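# Put the orange into the foam net sleeve

## Task

Get the orange so that it sits inside the foam net sleeve. Do not tug on the net so hard that it tears, because a torn net counts against the result.

## Robot and tools

Robot: two arms, left_arm and right_arm, each ending in a two-finger gripper. Base positions in the scene frame: left_arm (+0.049, +0.297, 0) m, right_arm (+0.025, -0.289, 0) m, both turned very slightly about z. A camera stand is fixed to the floor behind the arms. Cameras: cam_high and cam_low are fixed; cam_left_wrist and cam_right_wrist ride on the hands. All are 896x504.

Frames: the scene frame has its origin at table-top height, halfway between the nominal bases. +z is up, +x points out over the table, and left_arm is on the +y side (arm names do not match image left/right). Reported hand positions (metres) and quaternions (wxyz) are in the scene frame. Movement offsets are instead along the axes of each arm's own Hand target. On the gripper, +z is the direction the fingers point and y is the direction they open and close. The reported position is the point between the pads, about 1 cm back from the tips.

How a moving argument is laid out (execute_actions rows and move targets): one row of 14 numbers covering both arms, even if only one moves. Order: dx, dy, dz, rx, ry, rz, opening for left_arm, then the same seven for right_arm. The first six per arm are an offset, not a pose: they are measured from that arm's Hand target as it stood when the action or move began, in the Hand target's own axes. Scale: 1.0 equals 0.6 m for dx, dy, dz and 180 degrees for rotation; range -1 to 1. rx, ry, rz form a single rotation vector. Because offsets count from the current Hand target, sending the same offset twice moves the hand twice. Sending six zeros re-requests the current Hand target. The opening is absolute, not an offset: +1 fully open (0.094 m), -1 closed. A 0 opening is a real command (half open), so repeat an arm's present opening to leave its fingers alone.

execute_actions(actions, cameras): actions is a list of actions; each action is a list of up to 15 rows, one per 1/30 s control step. Short tables repeat their final row to fill 15 steps. Every row in an action counts from the action's start pose, not from the row before. Images come back only when actions is empty or cameras names them; an empty list also returns the scene number and task.

move(target, speed, blend, opening_speed, grip_force, blocking, cameras): drives each gripper in a straight line toward its offset. target is one 14-number row or a list of up to 15 rows; every row in a list counts from the same starting Hand targets. speed is top path speed in m/s, 0.002 to 2.9 (default 0.25), turning at up to twice that in rad/s; one value or one per target. blend (m) rounds corners in a list; 0 means stop at each. opening_speed (0.2 or more, per second on the -1 to +1 scale) closes fingers gently. grip_force sets pad force in newtons, 10 to 50, one value or one per arm; it persists, and low values close slowly. blocking=false returns after about 0.5 s while the move continues. Paths do not avoid obstacles or the other arm; faster moves overshoot and hit harder; long moves are cut at 10 s. Avoid paths passing near an arm's own base. The result adds a move: line saying how it ended (done, off_target, moving, held, fault) and any limits (paced = pose clipped, held = steps withheld).

wait(seconds 0 to 10, cameras): lets time pass holding the last commands. stop(cameras): brakes a running move. zoom_image(camera, region [x0, y0, x1, y1] in pixels, at most 504 by 504): enlarges part of the latest image from one camera. finished_scene(scene): ends the current scene for good; give the current scene's number. Only call it once the orange stays in the sleeve with the robot let go.

Reading results: each arm reports end_effector_position, orientation, Hand target (the pose next offsets count from, after clipping), Joint positions (last value is finger gap in metres), joint torques, grip_measured (opening on the command scale, reads up to about 2.5 mm wide when empty), and Joint velocities (may say within noise). Tool commands shows current commands. Action results also list positions at some steps.

Control quirks: orientation commands are clipped to 40 degrees from the measured one each step. Friction and weight leave the gripper short, low or tilted, worst at long reach; small moves may fail or go sideways. Check each result and correct with an offset for the remaining gap; a pressing arm keeps pushing until you command its target back past the gripper. Reported positions can be off by a few cm.

Grip: the fingers go to where grip_measured matches your number, and force rises about 1 N per 0.001 below first contact, jumping to the full limit near 20 N. The orange and foam net are soft, so close slowly with a reduced grip_force and a modest command. To release, command well above grip_measured.

Avoid: dropping the orange or releasing it while moving, anything falling or being left off the table, fast impacts, hard pushes on fixed or heavy things, the arms touching or one gripper closing on the other, and pulling the net hard enough to tear it. Stretched arms, held loads and unreachable targets heat motors; a MOTOR HOT line warns, and at 90 °C the arm folds up and stops working. Occasionally a loose object gets nudged by something.

Each tool is called after "Emit:" in YAML: its name, and indented under it one key for each argument.

## Session

Emit:
execute_actions:
  actions: []

Scene clock: 0.00 s.
left_arm: end_effector_position=(+0.3935, +0.0634, +0.2961) grip_measured=-0.969 end_effector_quat_wxyz=(+0.702, +0.641, +0.303, -0.059) | right_arm: end_effector_position=(+0.3821, -0.0334, +0.3075) grip_measured=-0.963 end_effector_quat_wxyz=(+0.309, -0.079, +0.697, +0.642)
Joint positions: left_arm=[-0.224 1.408 0.863 0.533 0.967 1.056 0.001] | right_arm=[0.315 1.487 0.951 0.561 -0.939 1.029 0.002]
Joint velocities: within noise
Joint torques (N m): no reading
Heat: left arm: 36 °C; right arm: 35 °C.
Hand target: left_arm +0.3944, +0.0655, +0.3042; +0.707, +0.638, +0.301, -0.052 | right_arm +0.3828, -0.0363, +0.3204; +0.326, -0.087, +0.689, +0.642
Tool commands: left_gripper/opening=-1.0 right_gripper/opening=-1.0

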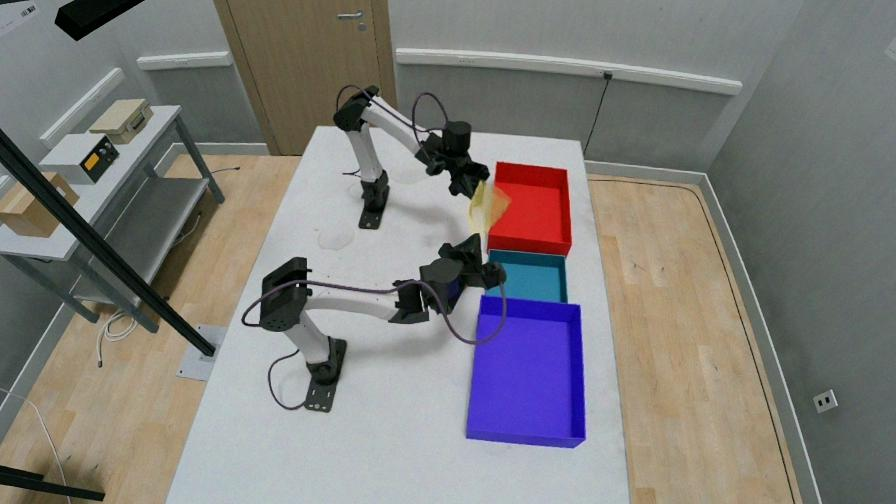

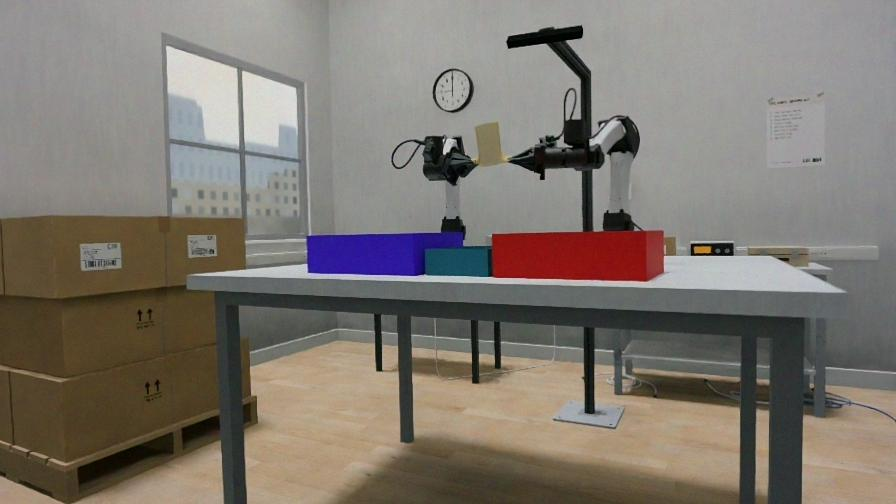

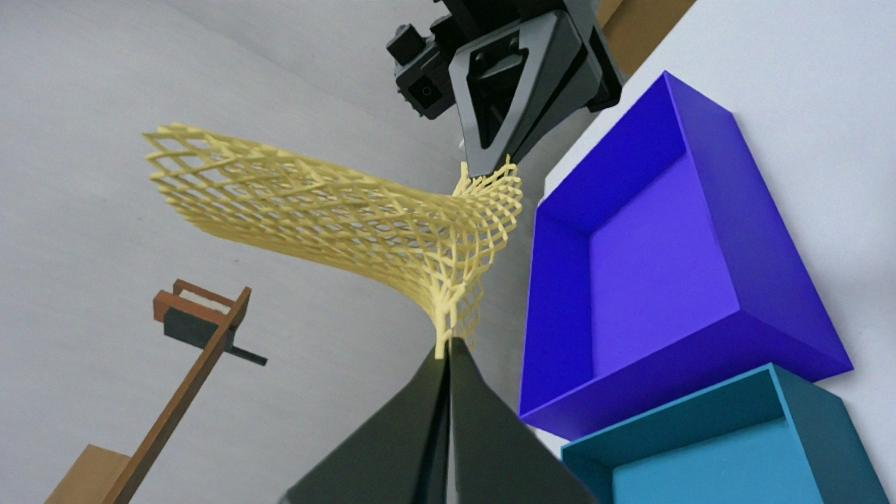

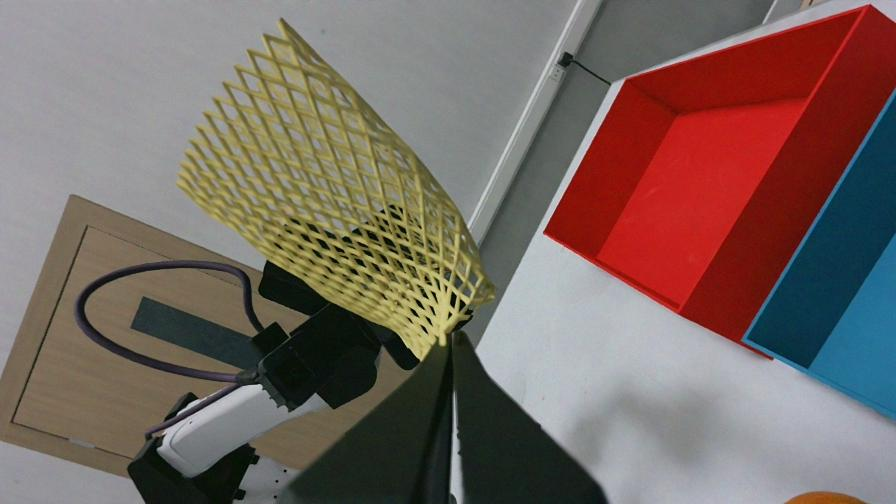

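Emit:
move:
  target: [-0.108,-0.061,-0.048,0,0,0,-1,0.103,0.072,-0.045,0,0,0,-1]
  speed: 0.15
  cameras: ["all"]

Emit:
zoom_image:
  camera: "cam_right_wrist"
  region: [150, 0, 650, 360]

Emit:
zoom_image:
  camera: "cam_low"
  region: [400, 100, 600, 220]

Scene clock: 21.33 s.
left_arm: end_effector_position=(+0.3142, +0.0634, +0.3073) grip_measured=-0.969 end_effector_quat_wxyz=(+0.712, +0.640, +0.285, -0.052) | right_arm: end_effector_position=(+0.3016, -0.0332, +0.3217) grip_measured=-0.963 end_effector_quat_wxyz=(+0.318, -0.094, +0.685, +0.649)
Joint positions: left_arm=[-0.307 1.079 0.662 0.446 0.897 1.056 0.001] | right_arm=[0.408 1.174 0.743 0.499 -0.86 1.029 0.002]
Joint torques (N m): left_arm=[-0.43 -4.21 6.06 1.27 -0.32 -0.08] | right_arm=[0.24 -4.71 6.08 1.46 0.32 -0.18]
Heat: left arm: 37 °C; right arm: 38 °C.
Hand target: left_arm +0.3146, +0.0657, +0.3040; +0.707, +0.638, +0.301, -0.052 | right_arm +0.3027, -0.0363, +0.3206; +0.326, -0.087, +0.689, +0.642
Off the commanded pose: left_arm 0.004 m, 2 deg | right_arm 0.004 m, 1 deg.
move: done
camera_calibration:
cam_left_wrist: T_world_to_cam=[[-0.408327, -0.189993, -0.892845, 0.41524], [0.525221, 0.751081, -0.400026, -0.0641297], [0.746601, -0.632282, -0.206898, -0.00223386], [0, 0, 0, 1]] pos_world=[0.204904, 0.125647, 0.344629]
cam_right_wrist: T_world_to_cam=[[0.554584, -0.101705, -0.825889, 0.0943848], [-0.822098, -0.220604, -0.524871, 0.439515], [-0.128812, 0.970046, -0.205955, 0.267093], [0, 0, 0, 1]] pos_world=[0.343385, -0.152535, 0.363649]

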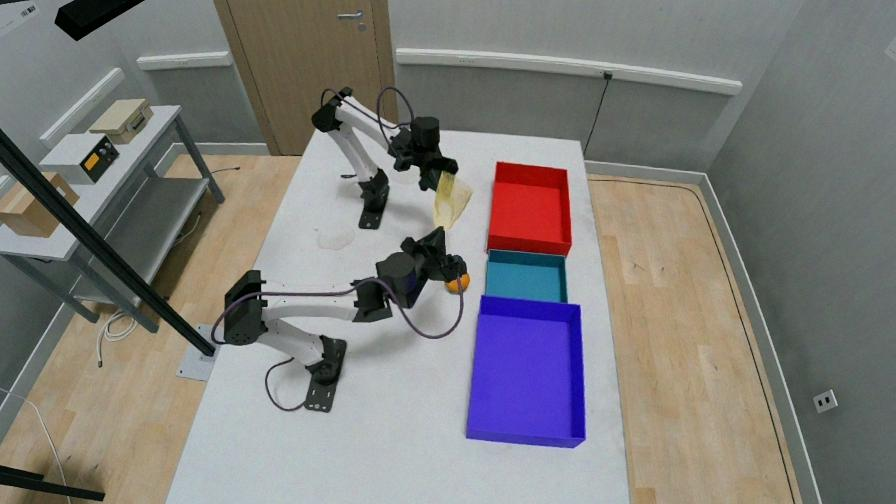

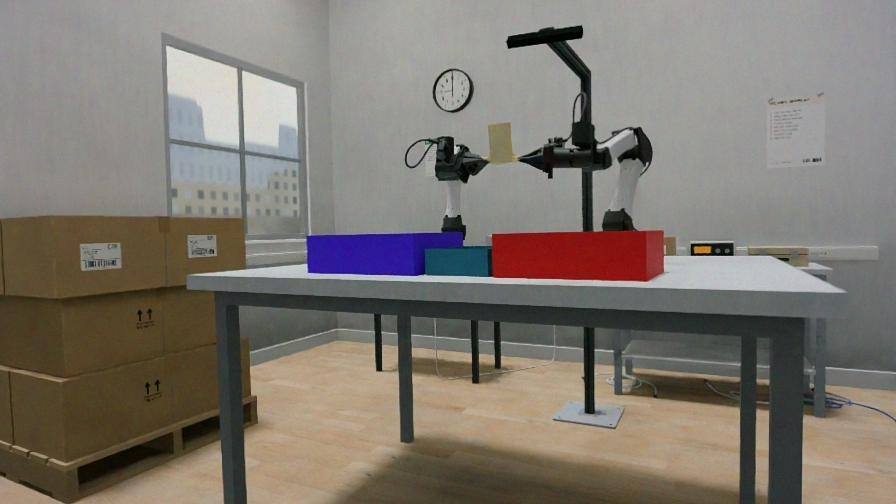

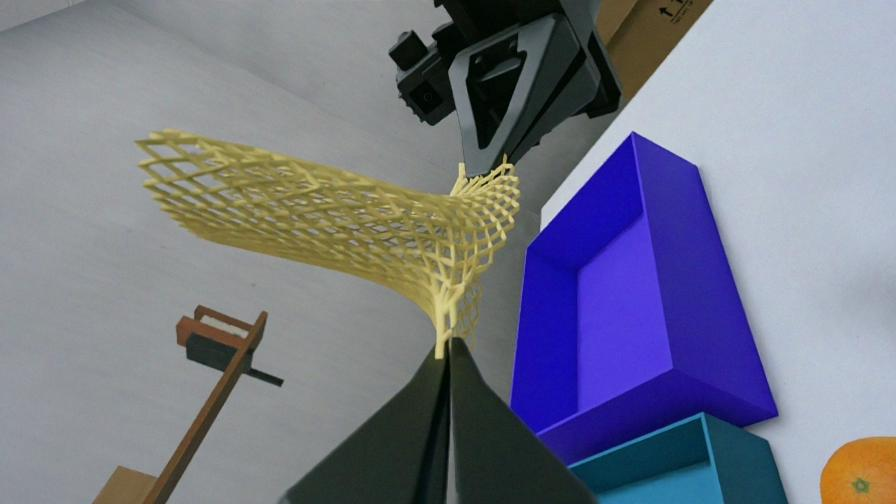

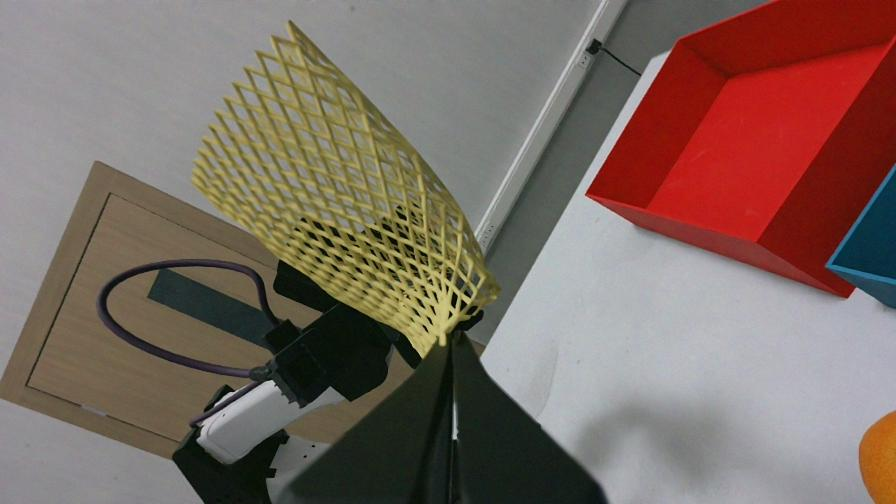

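Scaled by 1.008.

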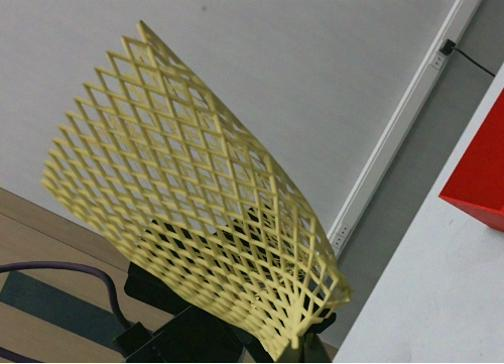

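Scaled by 2.520.

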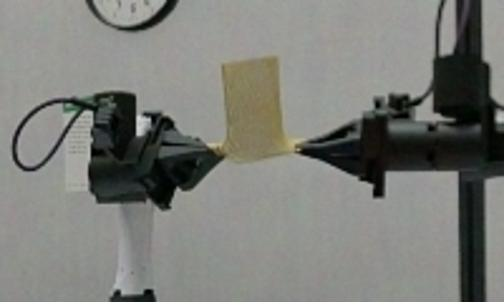

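Emit:
move:
  target: [0.115,-0.203,-0.001,0,0,0,-1,0.131,-0.193,-0.008,0,0,0,-1]
  speed: 0.15
  cameras: ["all"]

Emit:
zoom_image:
  camera: "cam_high"
  region: [380, 140, 540, 340]

Scene clock: 38.23 s.
left_arm: end_effector_position=(+0.3125, +0.0642, +0.1642) grip_measured=-0.969 end_effector_quat_wxyz=(+0.703, +0.646, +0.292, -0.054) | right_arm: end_effector_position=(+0.3000, -0.0342, +0.1748) grip_measured=-0.963 end_effector_quat_wxyz=(+0.309, -0.088, +0.698, +0.640)
Joint positions: left_arm=[-0.307 1.51 0.276 1.227 0.895 1.074 0.001] | right_arm=[0.408 1.561 0.365 1.212 -0.857 1.008 0.002]
Joint torques (N m): left_arm=[-0.34 -3.32 3.58 1.9 -0.29 -0.28] | right_arm=[0.24 -4.27 4.05 2.09 0.27 0.03]
Heat: left arm: 37 °C; right arm: 37 °C.
Hand target: left_arm +0.3149, +0.0658, +0.1640; +0.707, +0.638, +0.301, -0.052 | right_arm +0.3026, -0.0360, +0.1806; +0.326, -0.087, +0.689, +0.642
Off the commanded pose: left_arm 0.003 m, 1 deg | right_arm 0.007 m, 2 deg.
move: done
camera_calibration:
cam_left_wrist: T_world_to_cam=[[-0.423664, -0.174515, -0.888849, 0.29011], [0.516994, 0.759157, -0.395473, -0.119763], [0.743792, -0.627077, -0.231404, -0.0255256], [0, 0, 0, 1]] pos_world=[0.203812, 0.125541, 0.204594]
cam_right_wrist: T_world_to_cam=[[0.532107, -0.125295, -0.837355, -0.0183105], [-0.836481, -0.230816, -0.497014, 0.359913], [-0.131002, 0.964896, -0.227626, 0.24189], [0, 0, 0, 1]] pos_world=[0.342492, -0.15262, 0.21861]

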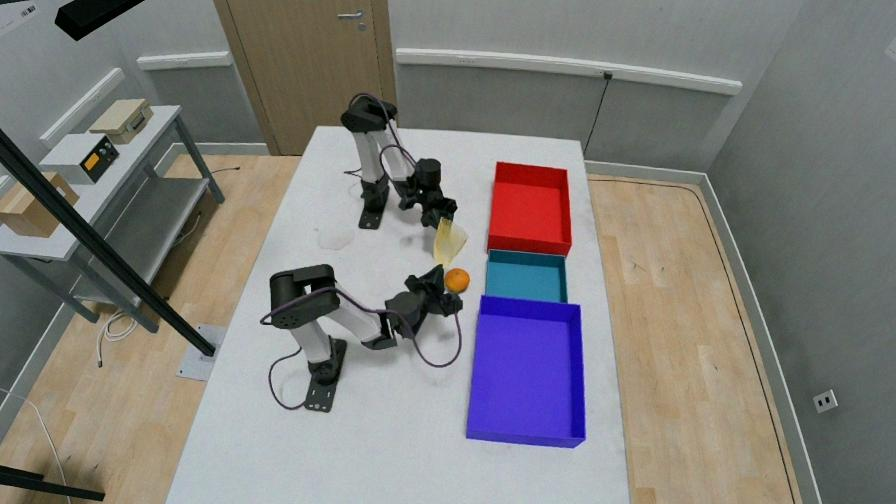

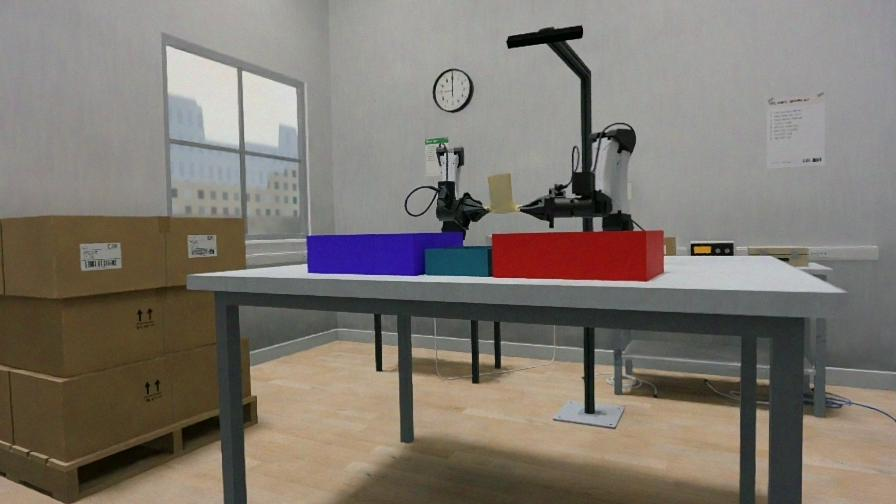

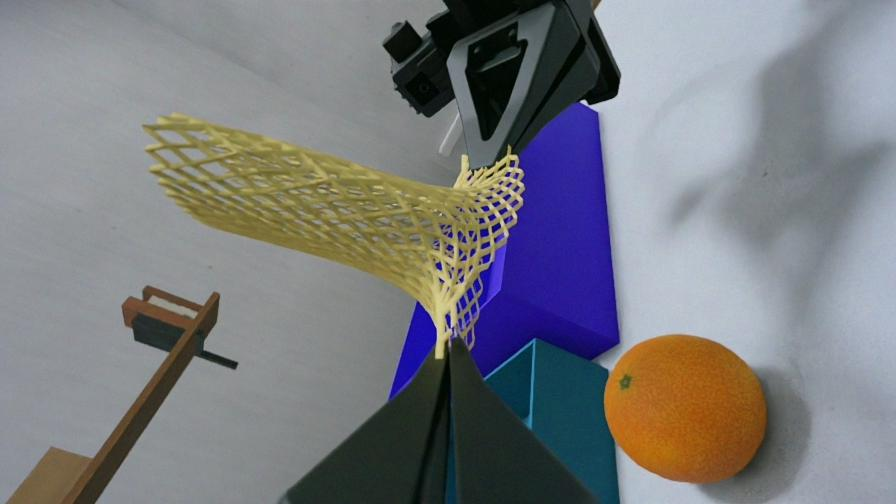

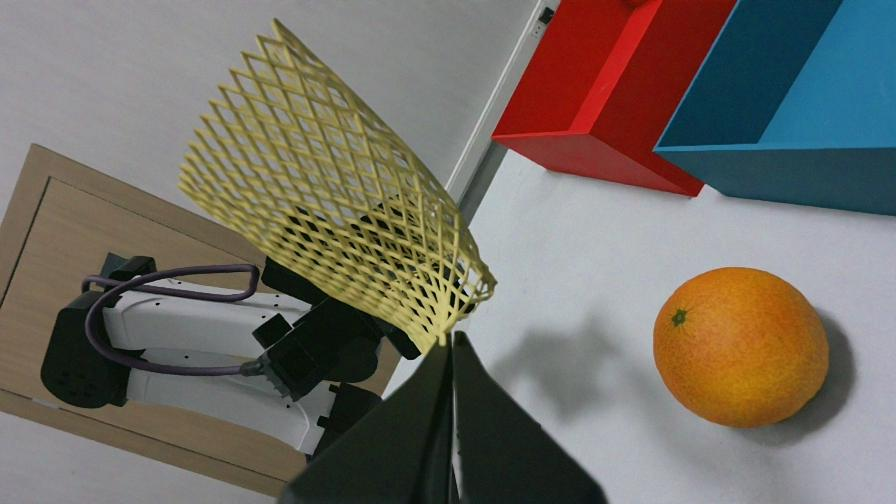

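Scaled by 2.520.

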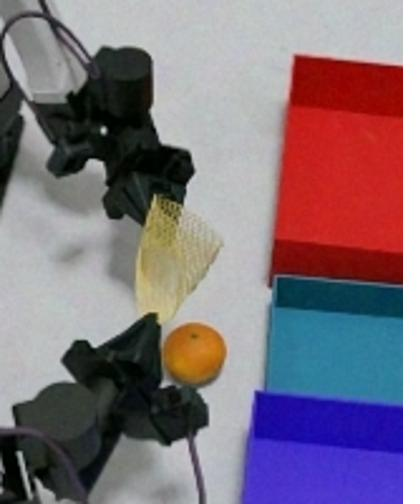

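Emit:
move:
  target: [0.0473,0.0267,0.012,0.169,0.0957,0,-1,-0.0401,-0.0283,0.0264,0.161,0.109,0,-1]
  speed: 0.15
  cameras: ["all"]

Emit:
zoom_image:
  camera: "cam_high"
  region: [380, 140, 540, 340]

Scene clock: 70.60 s.
left_arm: end_effector_position=(+0.3429, +0.0689, +0.1626) grip_measured=-0.969 end_effector_quat_wxyz=(+0.473, +0.797, +0.373, -0.041) | right_arm: end_effector_position=(+0.3305, -0.0302, +0.1733) grip_measured=-0.963 end_effector_quat_wxyz=(+0.206, -0.104, +0.870, +0.435)
Joint positions: left_arm=[-0.339 1.355 0.872 -0.307 0.685 1.616 0.001] | right_arm=[0.453 1.438 0.965 -0.274 -0.659 0.493 0.002]
Joint torques (N m): left_arm=[-0.31 -3.97 8.85 1.06 -0.1 0.1] | right_arm=[-0.16 -4.94 9.58 1.17 0.07 -0.28]
Heat: left arm: 37 °C; right arm: 37 °C.
Hand target: left_arm +0.3479, +0.0708, +0.1641; +0.463, +0.801, +0.378, -0.033 | right_arm +0.3357, -0.0310, +0.1805; +0.216, -0.110, +0.872, +0.426
Off the commanded pose: left_arm 0.006 m, 2 deg | right_arm 0.009 m, 2 deg.
move: done
camera_calibration:
cam_left_wrist: T_world_to_cam=[[-0.606649, 0.2713, -0.747243, 0.311441], [0.459196, 0.886881, -0.0508002, -0.184776], [0.648934, -0.373949, -0.662606, 0.0396834], [0, 0, 0, 1]] pos_world=[0.248032, 0.0942198, 0.24963]
cam_right_wrist: T_world_to_cam=[[0.372156, -0.567087, -0.734788, -0.0135262], [-0.902294, -0.406664, -0.143143, 0.340763], [-0.217638, 0.716266, -0.663021, 0.33825], [0, 0, 0, 1]] pos_world=[0.386118, -0.111372, 0.263106]

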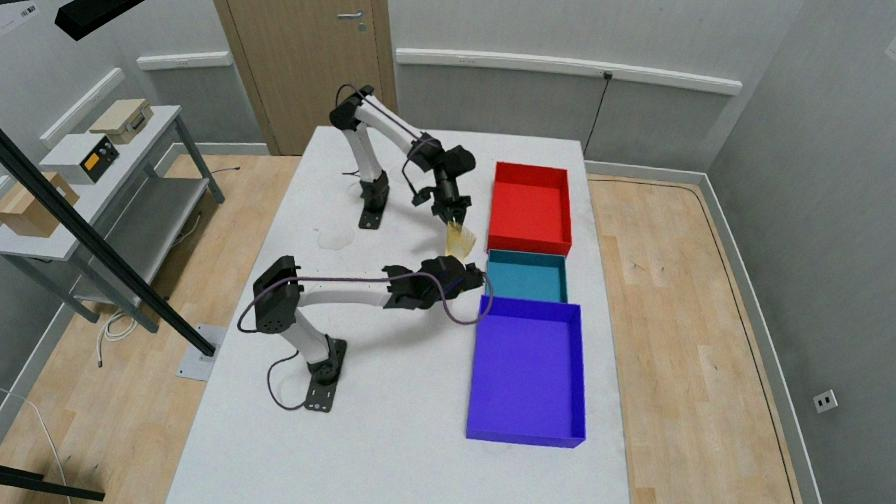

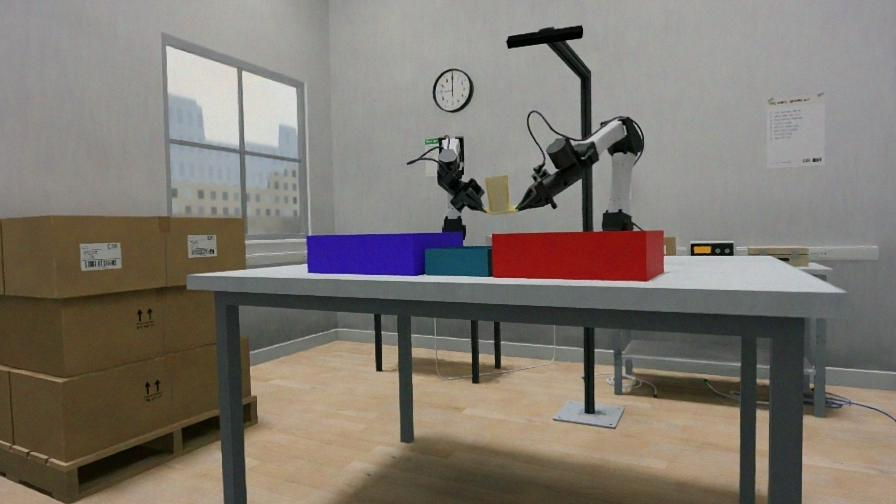

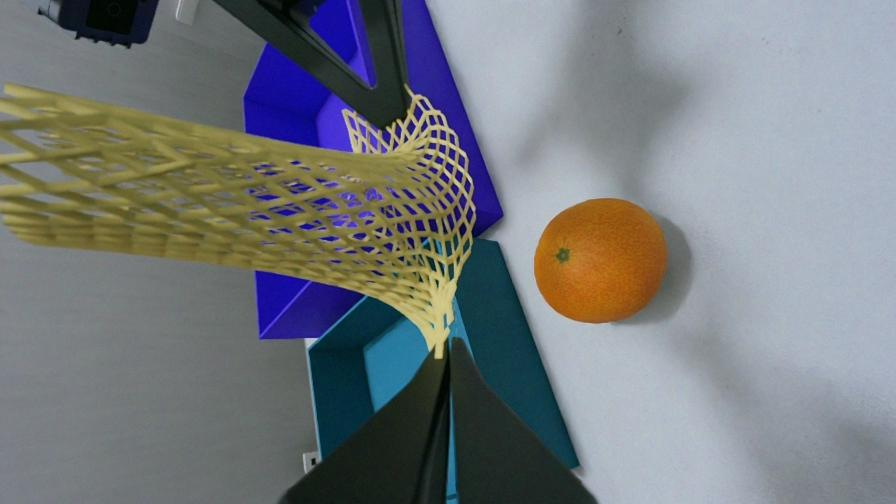

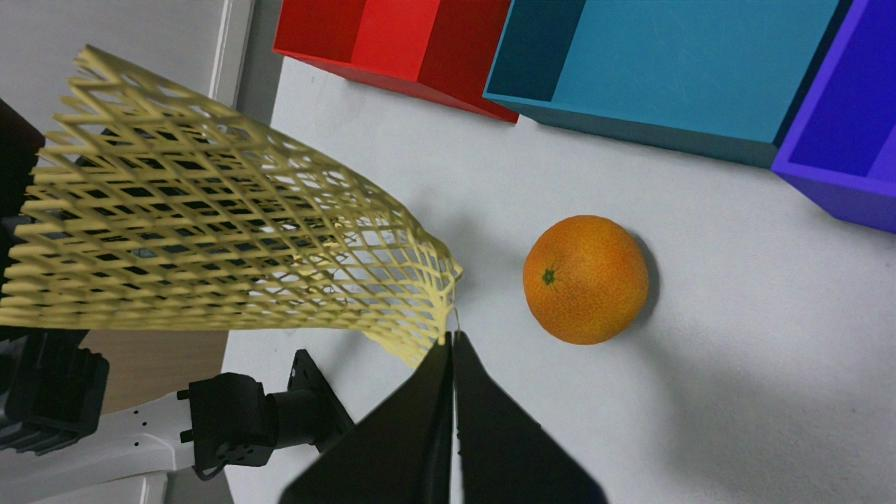

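Scaled by 2.520.

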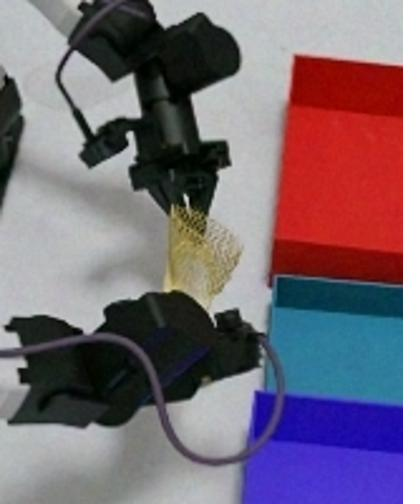

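Emit:
move:
  target: [0.0627,-0.0901,0.0763,0,0,0,-1,0.054,-0.0944,0.078,0,0,0,-1]
  speed: 0.12
  cameras: ["all"]

Emit:
zoom_image:
  camera: "cam_high"
  region: [380, 140, 540, 340]

Scene clock: 83.30 s.
left_arm: end_effector_position=(+0.3471, +0.0674, +0.0881) grip_measured=-0.969 end_effector_quat_wxyz=(+0.463, +0.803, +0.373, -0.046) | right_arm: end_effector_position=(+0.3357, -0.0278, +0.0986) grip_measured=-0.963 end_effector_quat_wxyz=(+0.197, -0.103, +0.875, +0.430)
Joint positions: left_arm=[-0.339 1.514 0.704 -0.01 0.685 1.632 0.001] | right_arm=[0.453 1.588 0.802 0.011 -0.659 0.485 0.002]
Joint torques (N m): left_arm=[1.1 -4.9 5.16 1.58 -0.01 0.07] | right_arm=[-0.06 -5.87 5.52 1.75 0.06 -0.2]
Heat: left arm: 37 °C; right arm: 37 °C.
Hand target: left_arm +0.3539, +0.0728, +0.0841; +0.463, +0.801, +0.378, -0.033 | right_arm +0.3416, -0.0290, +0.1005; +0.216, -0.110, +0.872, +0.426
Off the commanded pose: left_arm 0.010 m, 2 deg | right_arm 0.006 m, 2 deg.
move: done
camera_calibration:
cam_left_wrist: T_world_to_cam=[[-0.615519, 0.288546, -0.733401, 0.259436], [0.466805, 0.883251, -0.0442719, -0.192095], [0.635003, -0.369606, -0.678353, -0.00702741], [0, 0, 0, 1]] pos_world=[0.253821, 0.0922118, 0.176999]
cam_right_wrist: T_world_to_cam=[[0.360627, -0.575603, -0.733913, -0.0654729], [-0.903076, -0.412253, -0.120423, 0.333586], [-0.233242, 0.706207, -0.668483, 0.293657], [0, 0, 0, 1]] pos_world=[0.393358, -0.107547, 0.188424]

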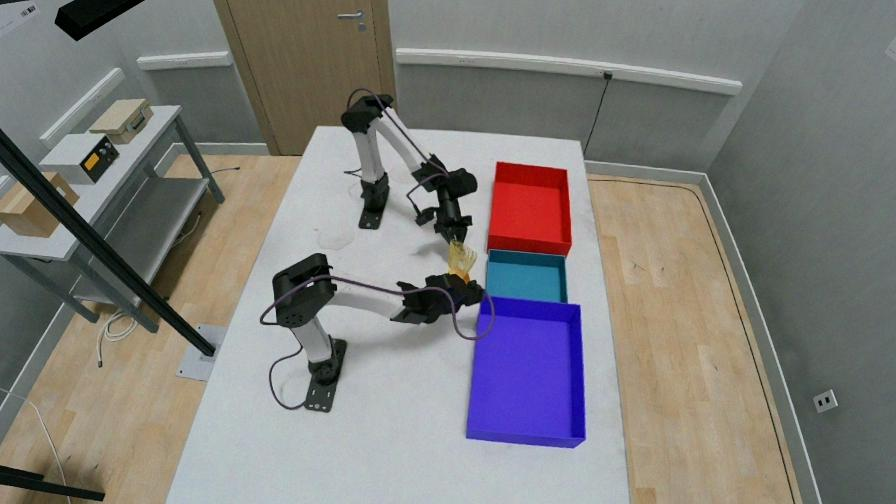

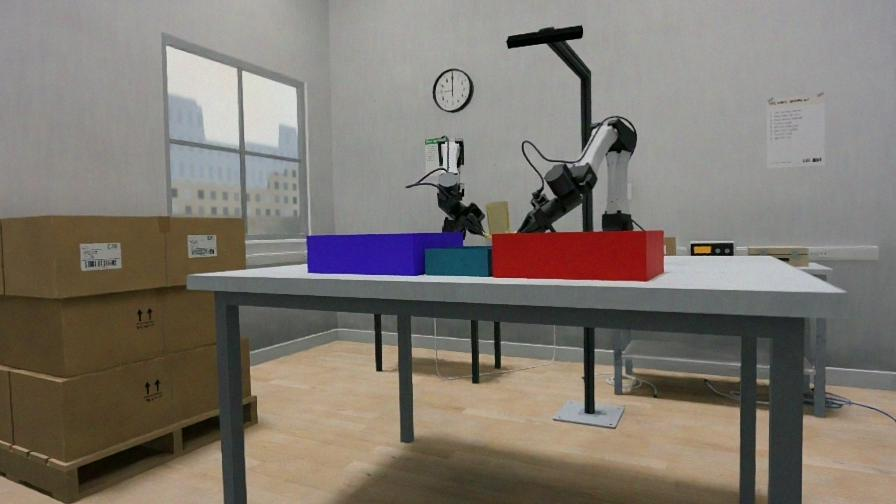

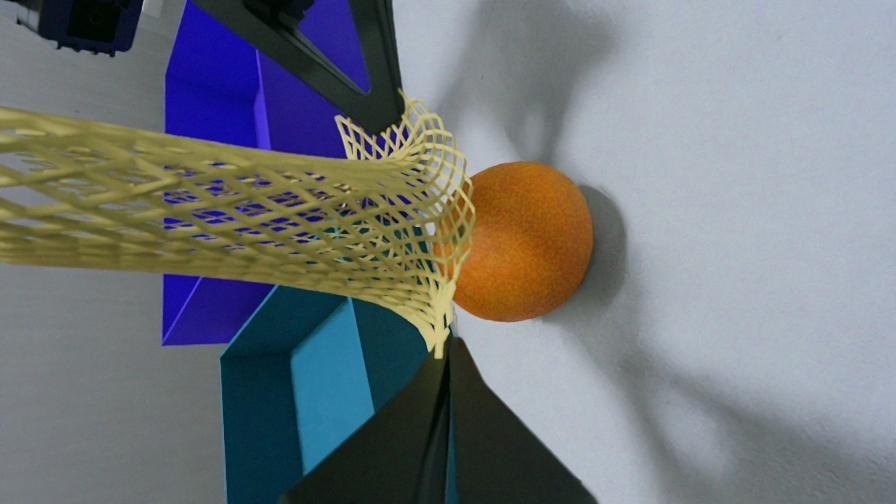

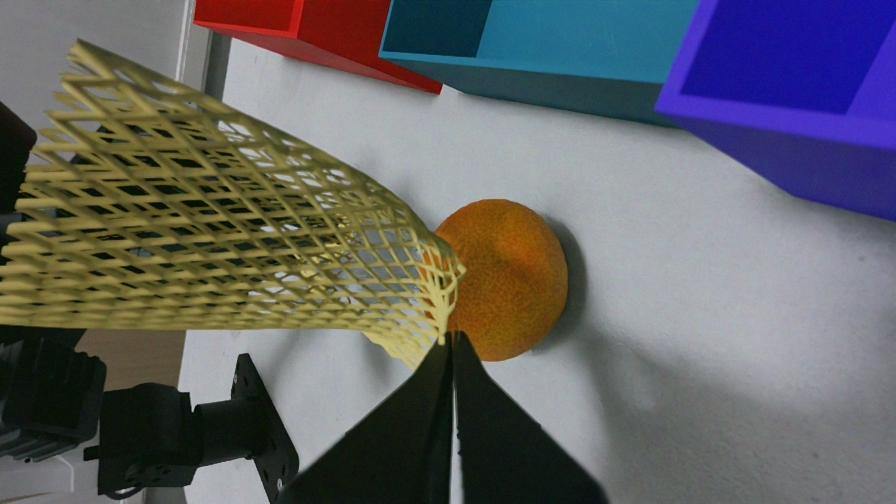

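Scaled by 2.520.

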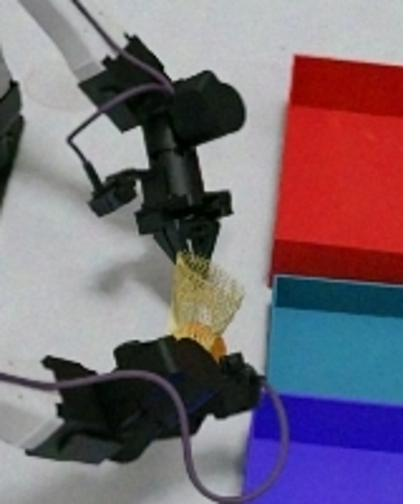

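Emit:
move:
  target: [0.0168,-0.0299,0.0237,0,0,0,-1,0.0196,-0.0289,0.0227,0,0,0,-1]
  speed: 0.08
  cameras: ["cam_left_wrist","cam_right_wrist"]

Scene clock: 91.80 s.
left_arm: end_effector_position=(+0.3481, +0.0670, +0.0642) grip_measured=-0.969 end_effector_quat_wxyz=(+0.465, +0.802, +0.372, -0.045) | right_arm: end_effector_position=(+0.3363, -0.0275, +0.0749) grip_measured=-0.963 end_effector_quat_wxyz=(+0.198, -0.104, +0.874, +0.431)
Joint positions: left_arm=[-0.339 1.585 0.651 0.118 0.685 1.632 0.001] | right_arm=[0.453 1.65 0.75 0.129 -0.659 0.485 0.002]
Joint torques (N m): left_arm=[1.09 -4.96 4.66 1.57 -0.01 0.06] | right_arm=[-0.32 -5.82 4.98 1.72 0.11 -0.26]
Heat: left arm: 37 °C; right arm: 38 °C.
Hand target: left_arm +0.3538, +0.0728, +0.0591; +0.463, +0.801, +0.378, -0.033 | right_arm +0.3416, -0.0289, +0.0755; +0.216, -0.110, +0.872, +0.426
Off the commanded pose: left_arm 0.010 m, 2 deg | right_arm 0.005 m, 2 deg.
move: done
camera_calibration:
cam_left_wrist: T_world_to_cam=[[-0.612382, 0.28737, -0.736483, 0.241754], [0.467028, 0.88316, -0.0437295, -0.19341], [0.637866, -0.370737, -0.675042, -0.0251602], [0, 0, 0, 1]] pos_world=[0.254423, 0.0920112, 0.152606]
cam_right_wrist: T_world_to_cam=[[0.363704, -0.574187, -0.733504, -0.0838614], [-0.90257, -0.41199, -0.125029, 0.331558], [-0.230407, 0.707512, -0.668086, 0.276881], [0, 0, 0, 1]] pos_world=[0.39355, -0.10745, 0.164922]
Images, in order (width x height): cam_left_wrist 896x504, cam_right_wrist 896x504.

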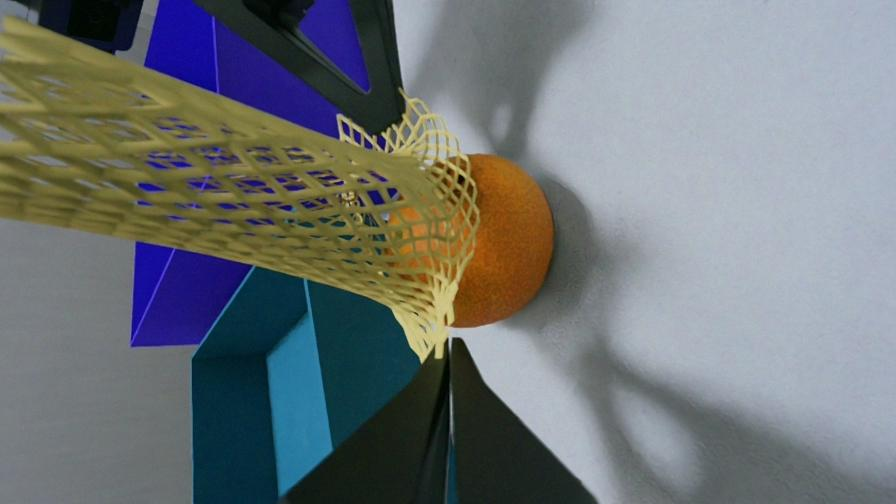

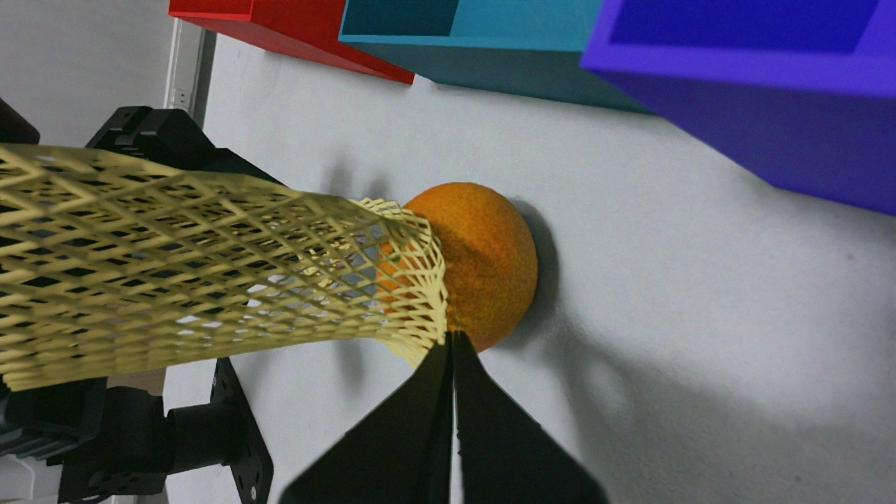

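Emit:
move:
  target:
    - [-0.0018,0.0253,-0.0107,0,0,0,-1,-0.0221,0.0129,-0.0103,0,0,0,-1]
    - [0.0251,-0.0225,0.0272,0,0,0,-1,0.0093,-0.0333,0.026,0,0,0,-1]
  speed: 0.08
  cameras: ["cam_high","cam_left_wrist","cam_right_wrist"]

Emit:
zoom_image:
  camera: "cam_high"
  region: [400, 200, 520, 320]

Scene clock: 105.33 s.
left_arm: end_effector_position=(+0.3573, +0.0665, +0.0410) grip_measured=-0.969 end_effector_quat_wxyz=(+0.467, +0.802, +0.371, -0.040) | right_arm: end_effector_position=(+0.3437, -0.0241, +0.0533) grip_measured=-0.963 end_effector_quat_wxyz=(+0.204, -0.108, +0.872, +0.432)
Joint positions: left_arm=[-0.332 1.691 0.638 0.242 0.685 1.64 0.001] | right_arm=[0.453 1.742 0.736 0.246 -0.659 0.48 0.002]
Joint torques (N m): left_arm=[1.22 -5.23 4.11 1.52 0.04 0.07] | right_arm=[-1.1 -5.81 4.27 1.69 0.01 -0.21]
Heat: left arm: 37 °C; right arm: 38 °C.
Hand target: left_arm +0.3608, +0.0728, +0.0340; +0.463, +0.801, +0.378, -0.033 | right_arm +0.3486, -0.0289, +0.0505; +0.216, -0.110, +0.872, +0.426
Off the commanded pose: left_arm 0.010 m, 1 deg | right_arm 0.007 m, 2 deg.
move: done
camera_calibration:
cam_left_wrist: T_world_to_cam=[[-0.605716, 0.285764, -0.742594, 0.228478], [0.464504, 0.884737, -0.0384214, -0.197667], [0.646021, -0.368211, -0.668638, -0.0501806], [0, 0, 0, 1]] pos_world=[0.262628, 0.0911158, 0.128519]
cam_right_wrist: T_world_to_cam=[[0.374975, -0.570813, -0.730456, -0.104401], [-0.89975, -0.413853, -0.138477, 0.336739], [-0.223257, 0.709154, -0.668773, 0.259355], [0, 0, 0, 1]] pos_world=[0.400031, -0.104156, 0.14382]
Images, in order (width x height): cam_high 896x504, cam_left_wrist 896x504, cam_right_wrist 896x504.

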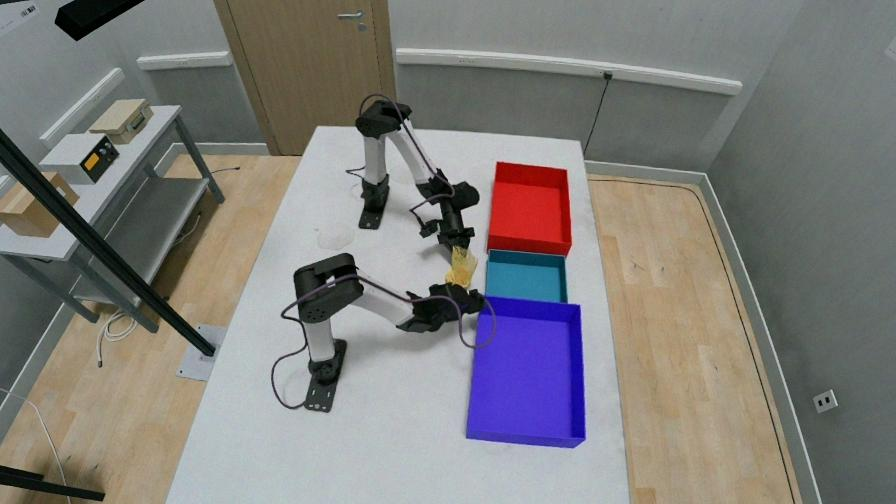

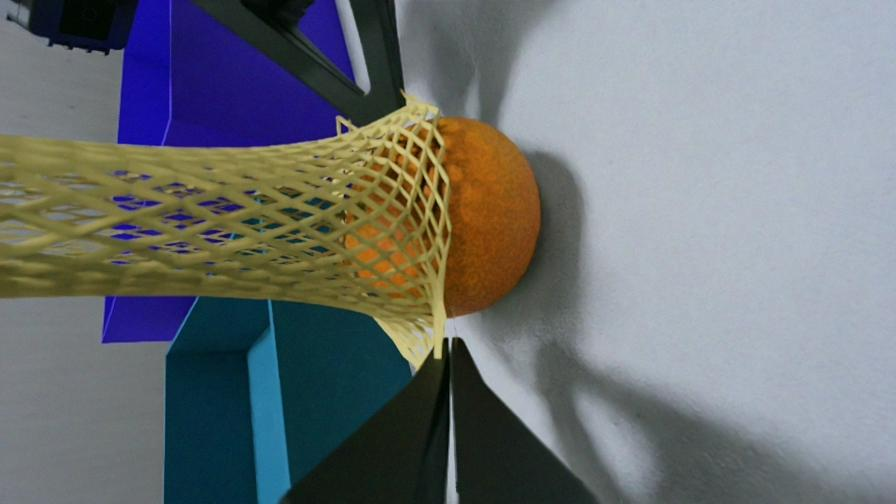

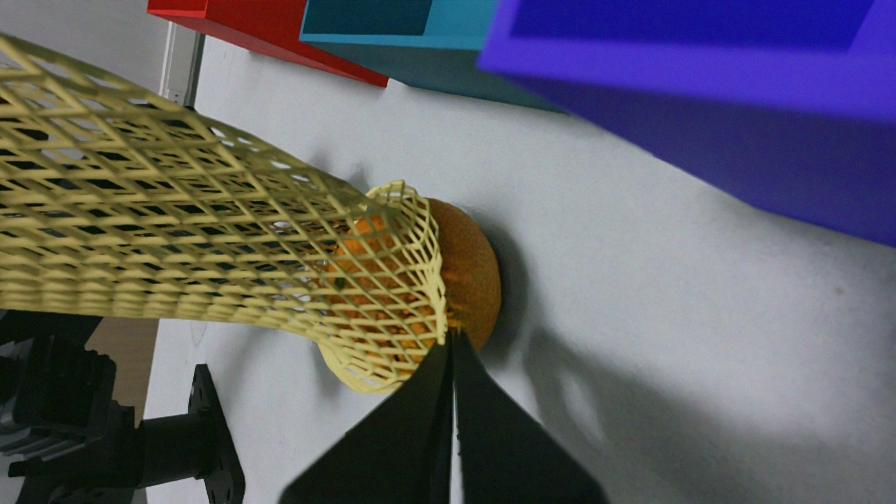

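Scaled by 4.200.

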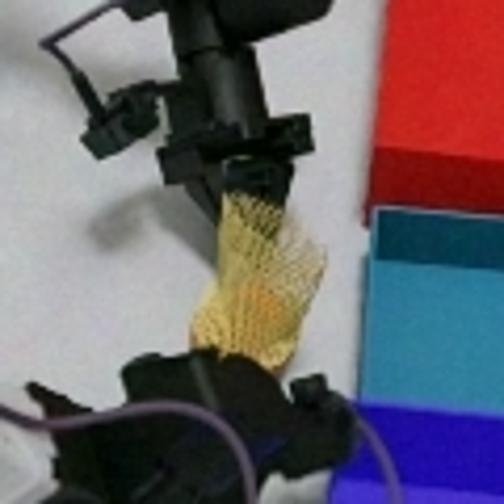

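Emit:
move:
  target: [0.0148,-0.0263,0.0209,0,0,0,-1,0.0204,-0.0301,0.0236,0,0,0,-1]
  speed: 0.06
  cameras: ["cam_high","cam_left_wrist","cam_right_wrist"]

Emit:
zoom_image:
  camera: "cam_high"
  region: [400, 200, 520, 320]

Scene clock: 111.23 s.
left_arm: end_effector_position=(+0.3594, +0.0664, +0.0214) grip_measured=-0.969 end_effector_quat_wxyz=(+0.470, +0.801, +0.369, -0.036) | right_arm: end_effector_position=(+0.3493, -0.0222, +0.0365) grip_measured=-0.965 end_effector_quat_wxyz=(+0.224, -0.121, +0.863, +0.437)
Joint positions: left_arm=[-0.33 1.772 0.61 0.362 0.685 1.64 0.001] | right_arm=[0.45 1.821 0.704 0.399 -0.663 0.463 0.002]
Joint torques (N m): left_arm=[1.01 -5.19 3.59 1.48 0.04 0.08] | right_arm=[-0.66 -5.35 3.43 1.47 0.06 -0.16]
Heat: left arm: 38 °C; right arm: 38 °C.
Hand target: left_arm +0.3608, +0.0728, +0.0120; +0.463, +0.801, +0.378, -0.033 | right_arm +0.3486, -0.0288, +0.0245; +0.216, -0.110, +0.872, +0.426
Off the commanded pose: left_arm 0.011 m, 1 deg | right_arm 0.014 m, 2 deg.
move: off_target (left_arm, right_arm)
camera_calibration:
cam_left_wrist: T_world_to_cam=[[-0.59868, 0.282039, -0.749691, 0.212992], [0.463438, 0.885356, -0.0370101, -0.199042], [0.653305, -0.369592, -0.660752, -0.0674634], [0, 0, 0, 1]] pos_world=[0.263832, 0.091217, 0.107735]
cam_right_wrist: T_world_to_cam=[[0.416319, -0.555825, -0.719539, -0.132178], [-0.887708, -0.419608, -0.189484, 0.337593], [-0.196604, 0.717627, -0.668101, 0.2388], [0, 0, 0, 1]] pos_world=[0.401662, -0.10318, 0.128404]
Images, in order (width x height): cam_high 896x504, cam_left_wrist 896x504, cam_right_wrist 896x504.

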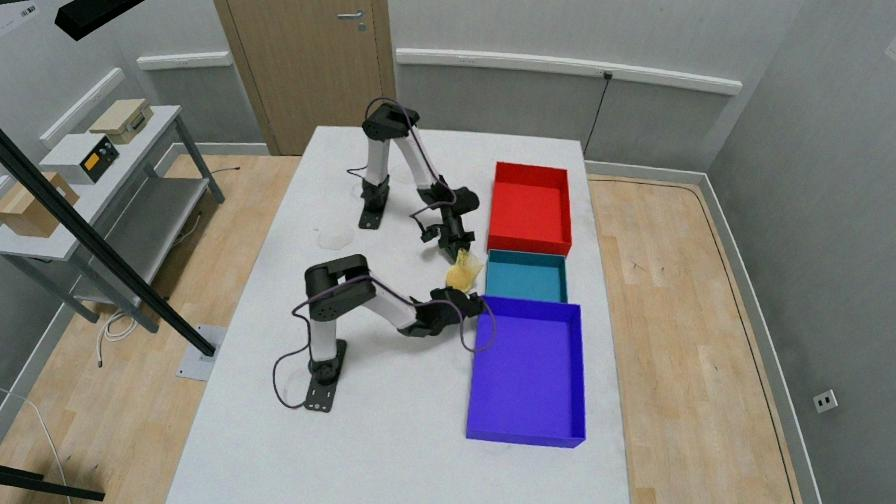

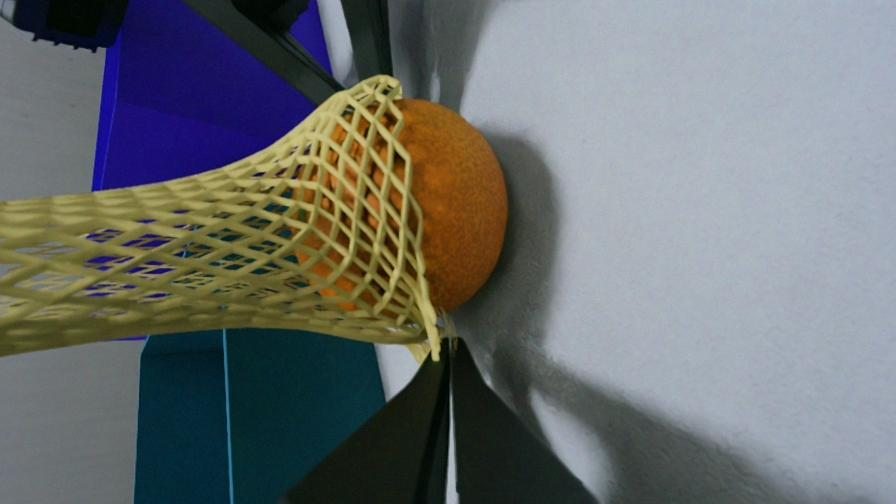

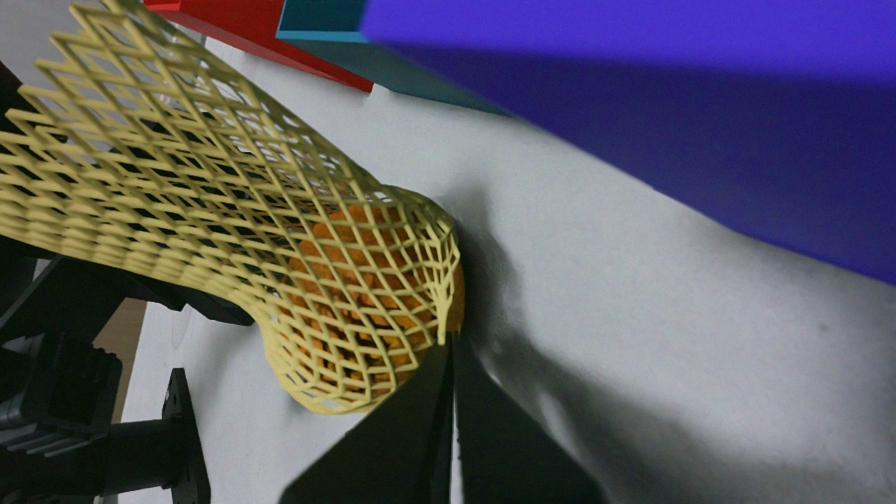

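Scaled by 4.200.

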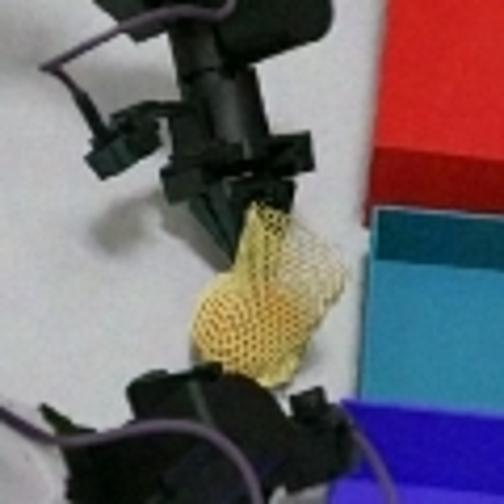

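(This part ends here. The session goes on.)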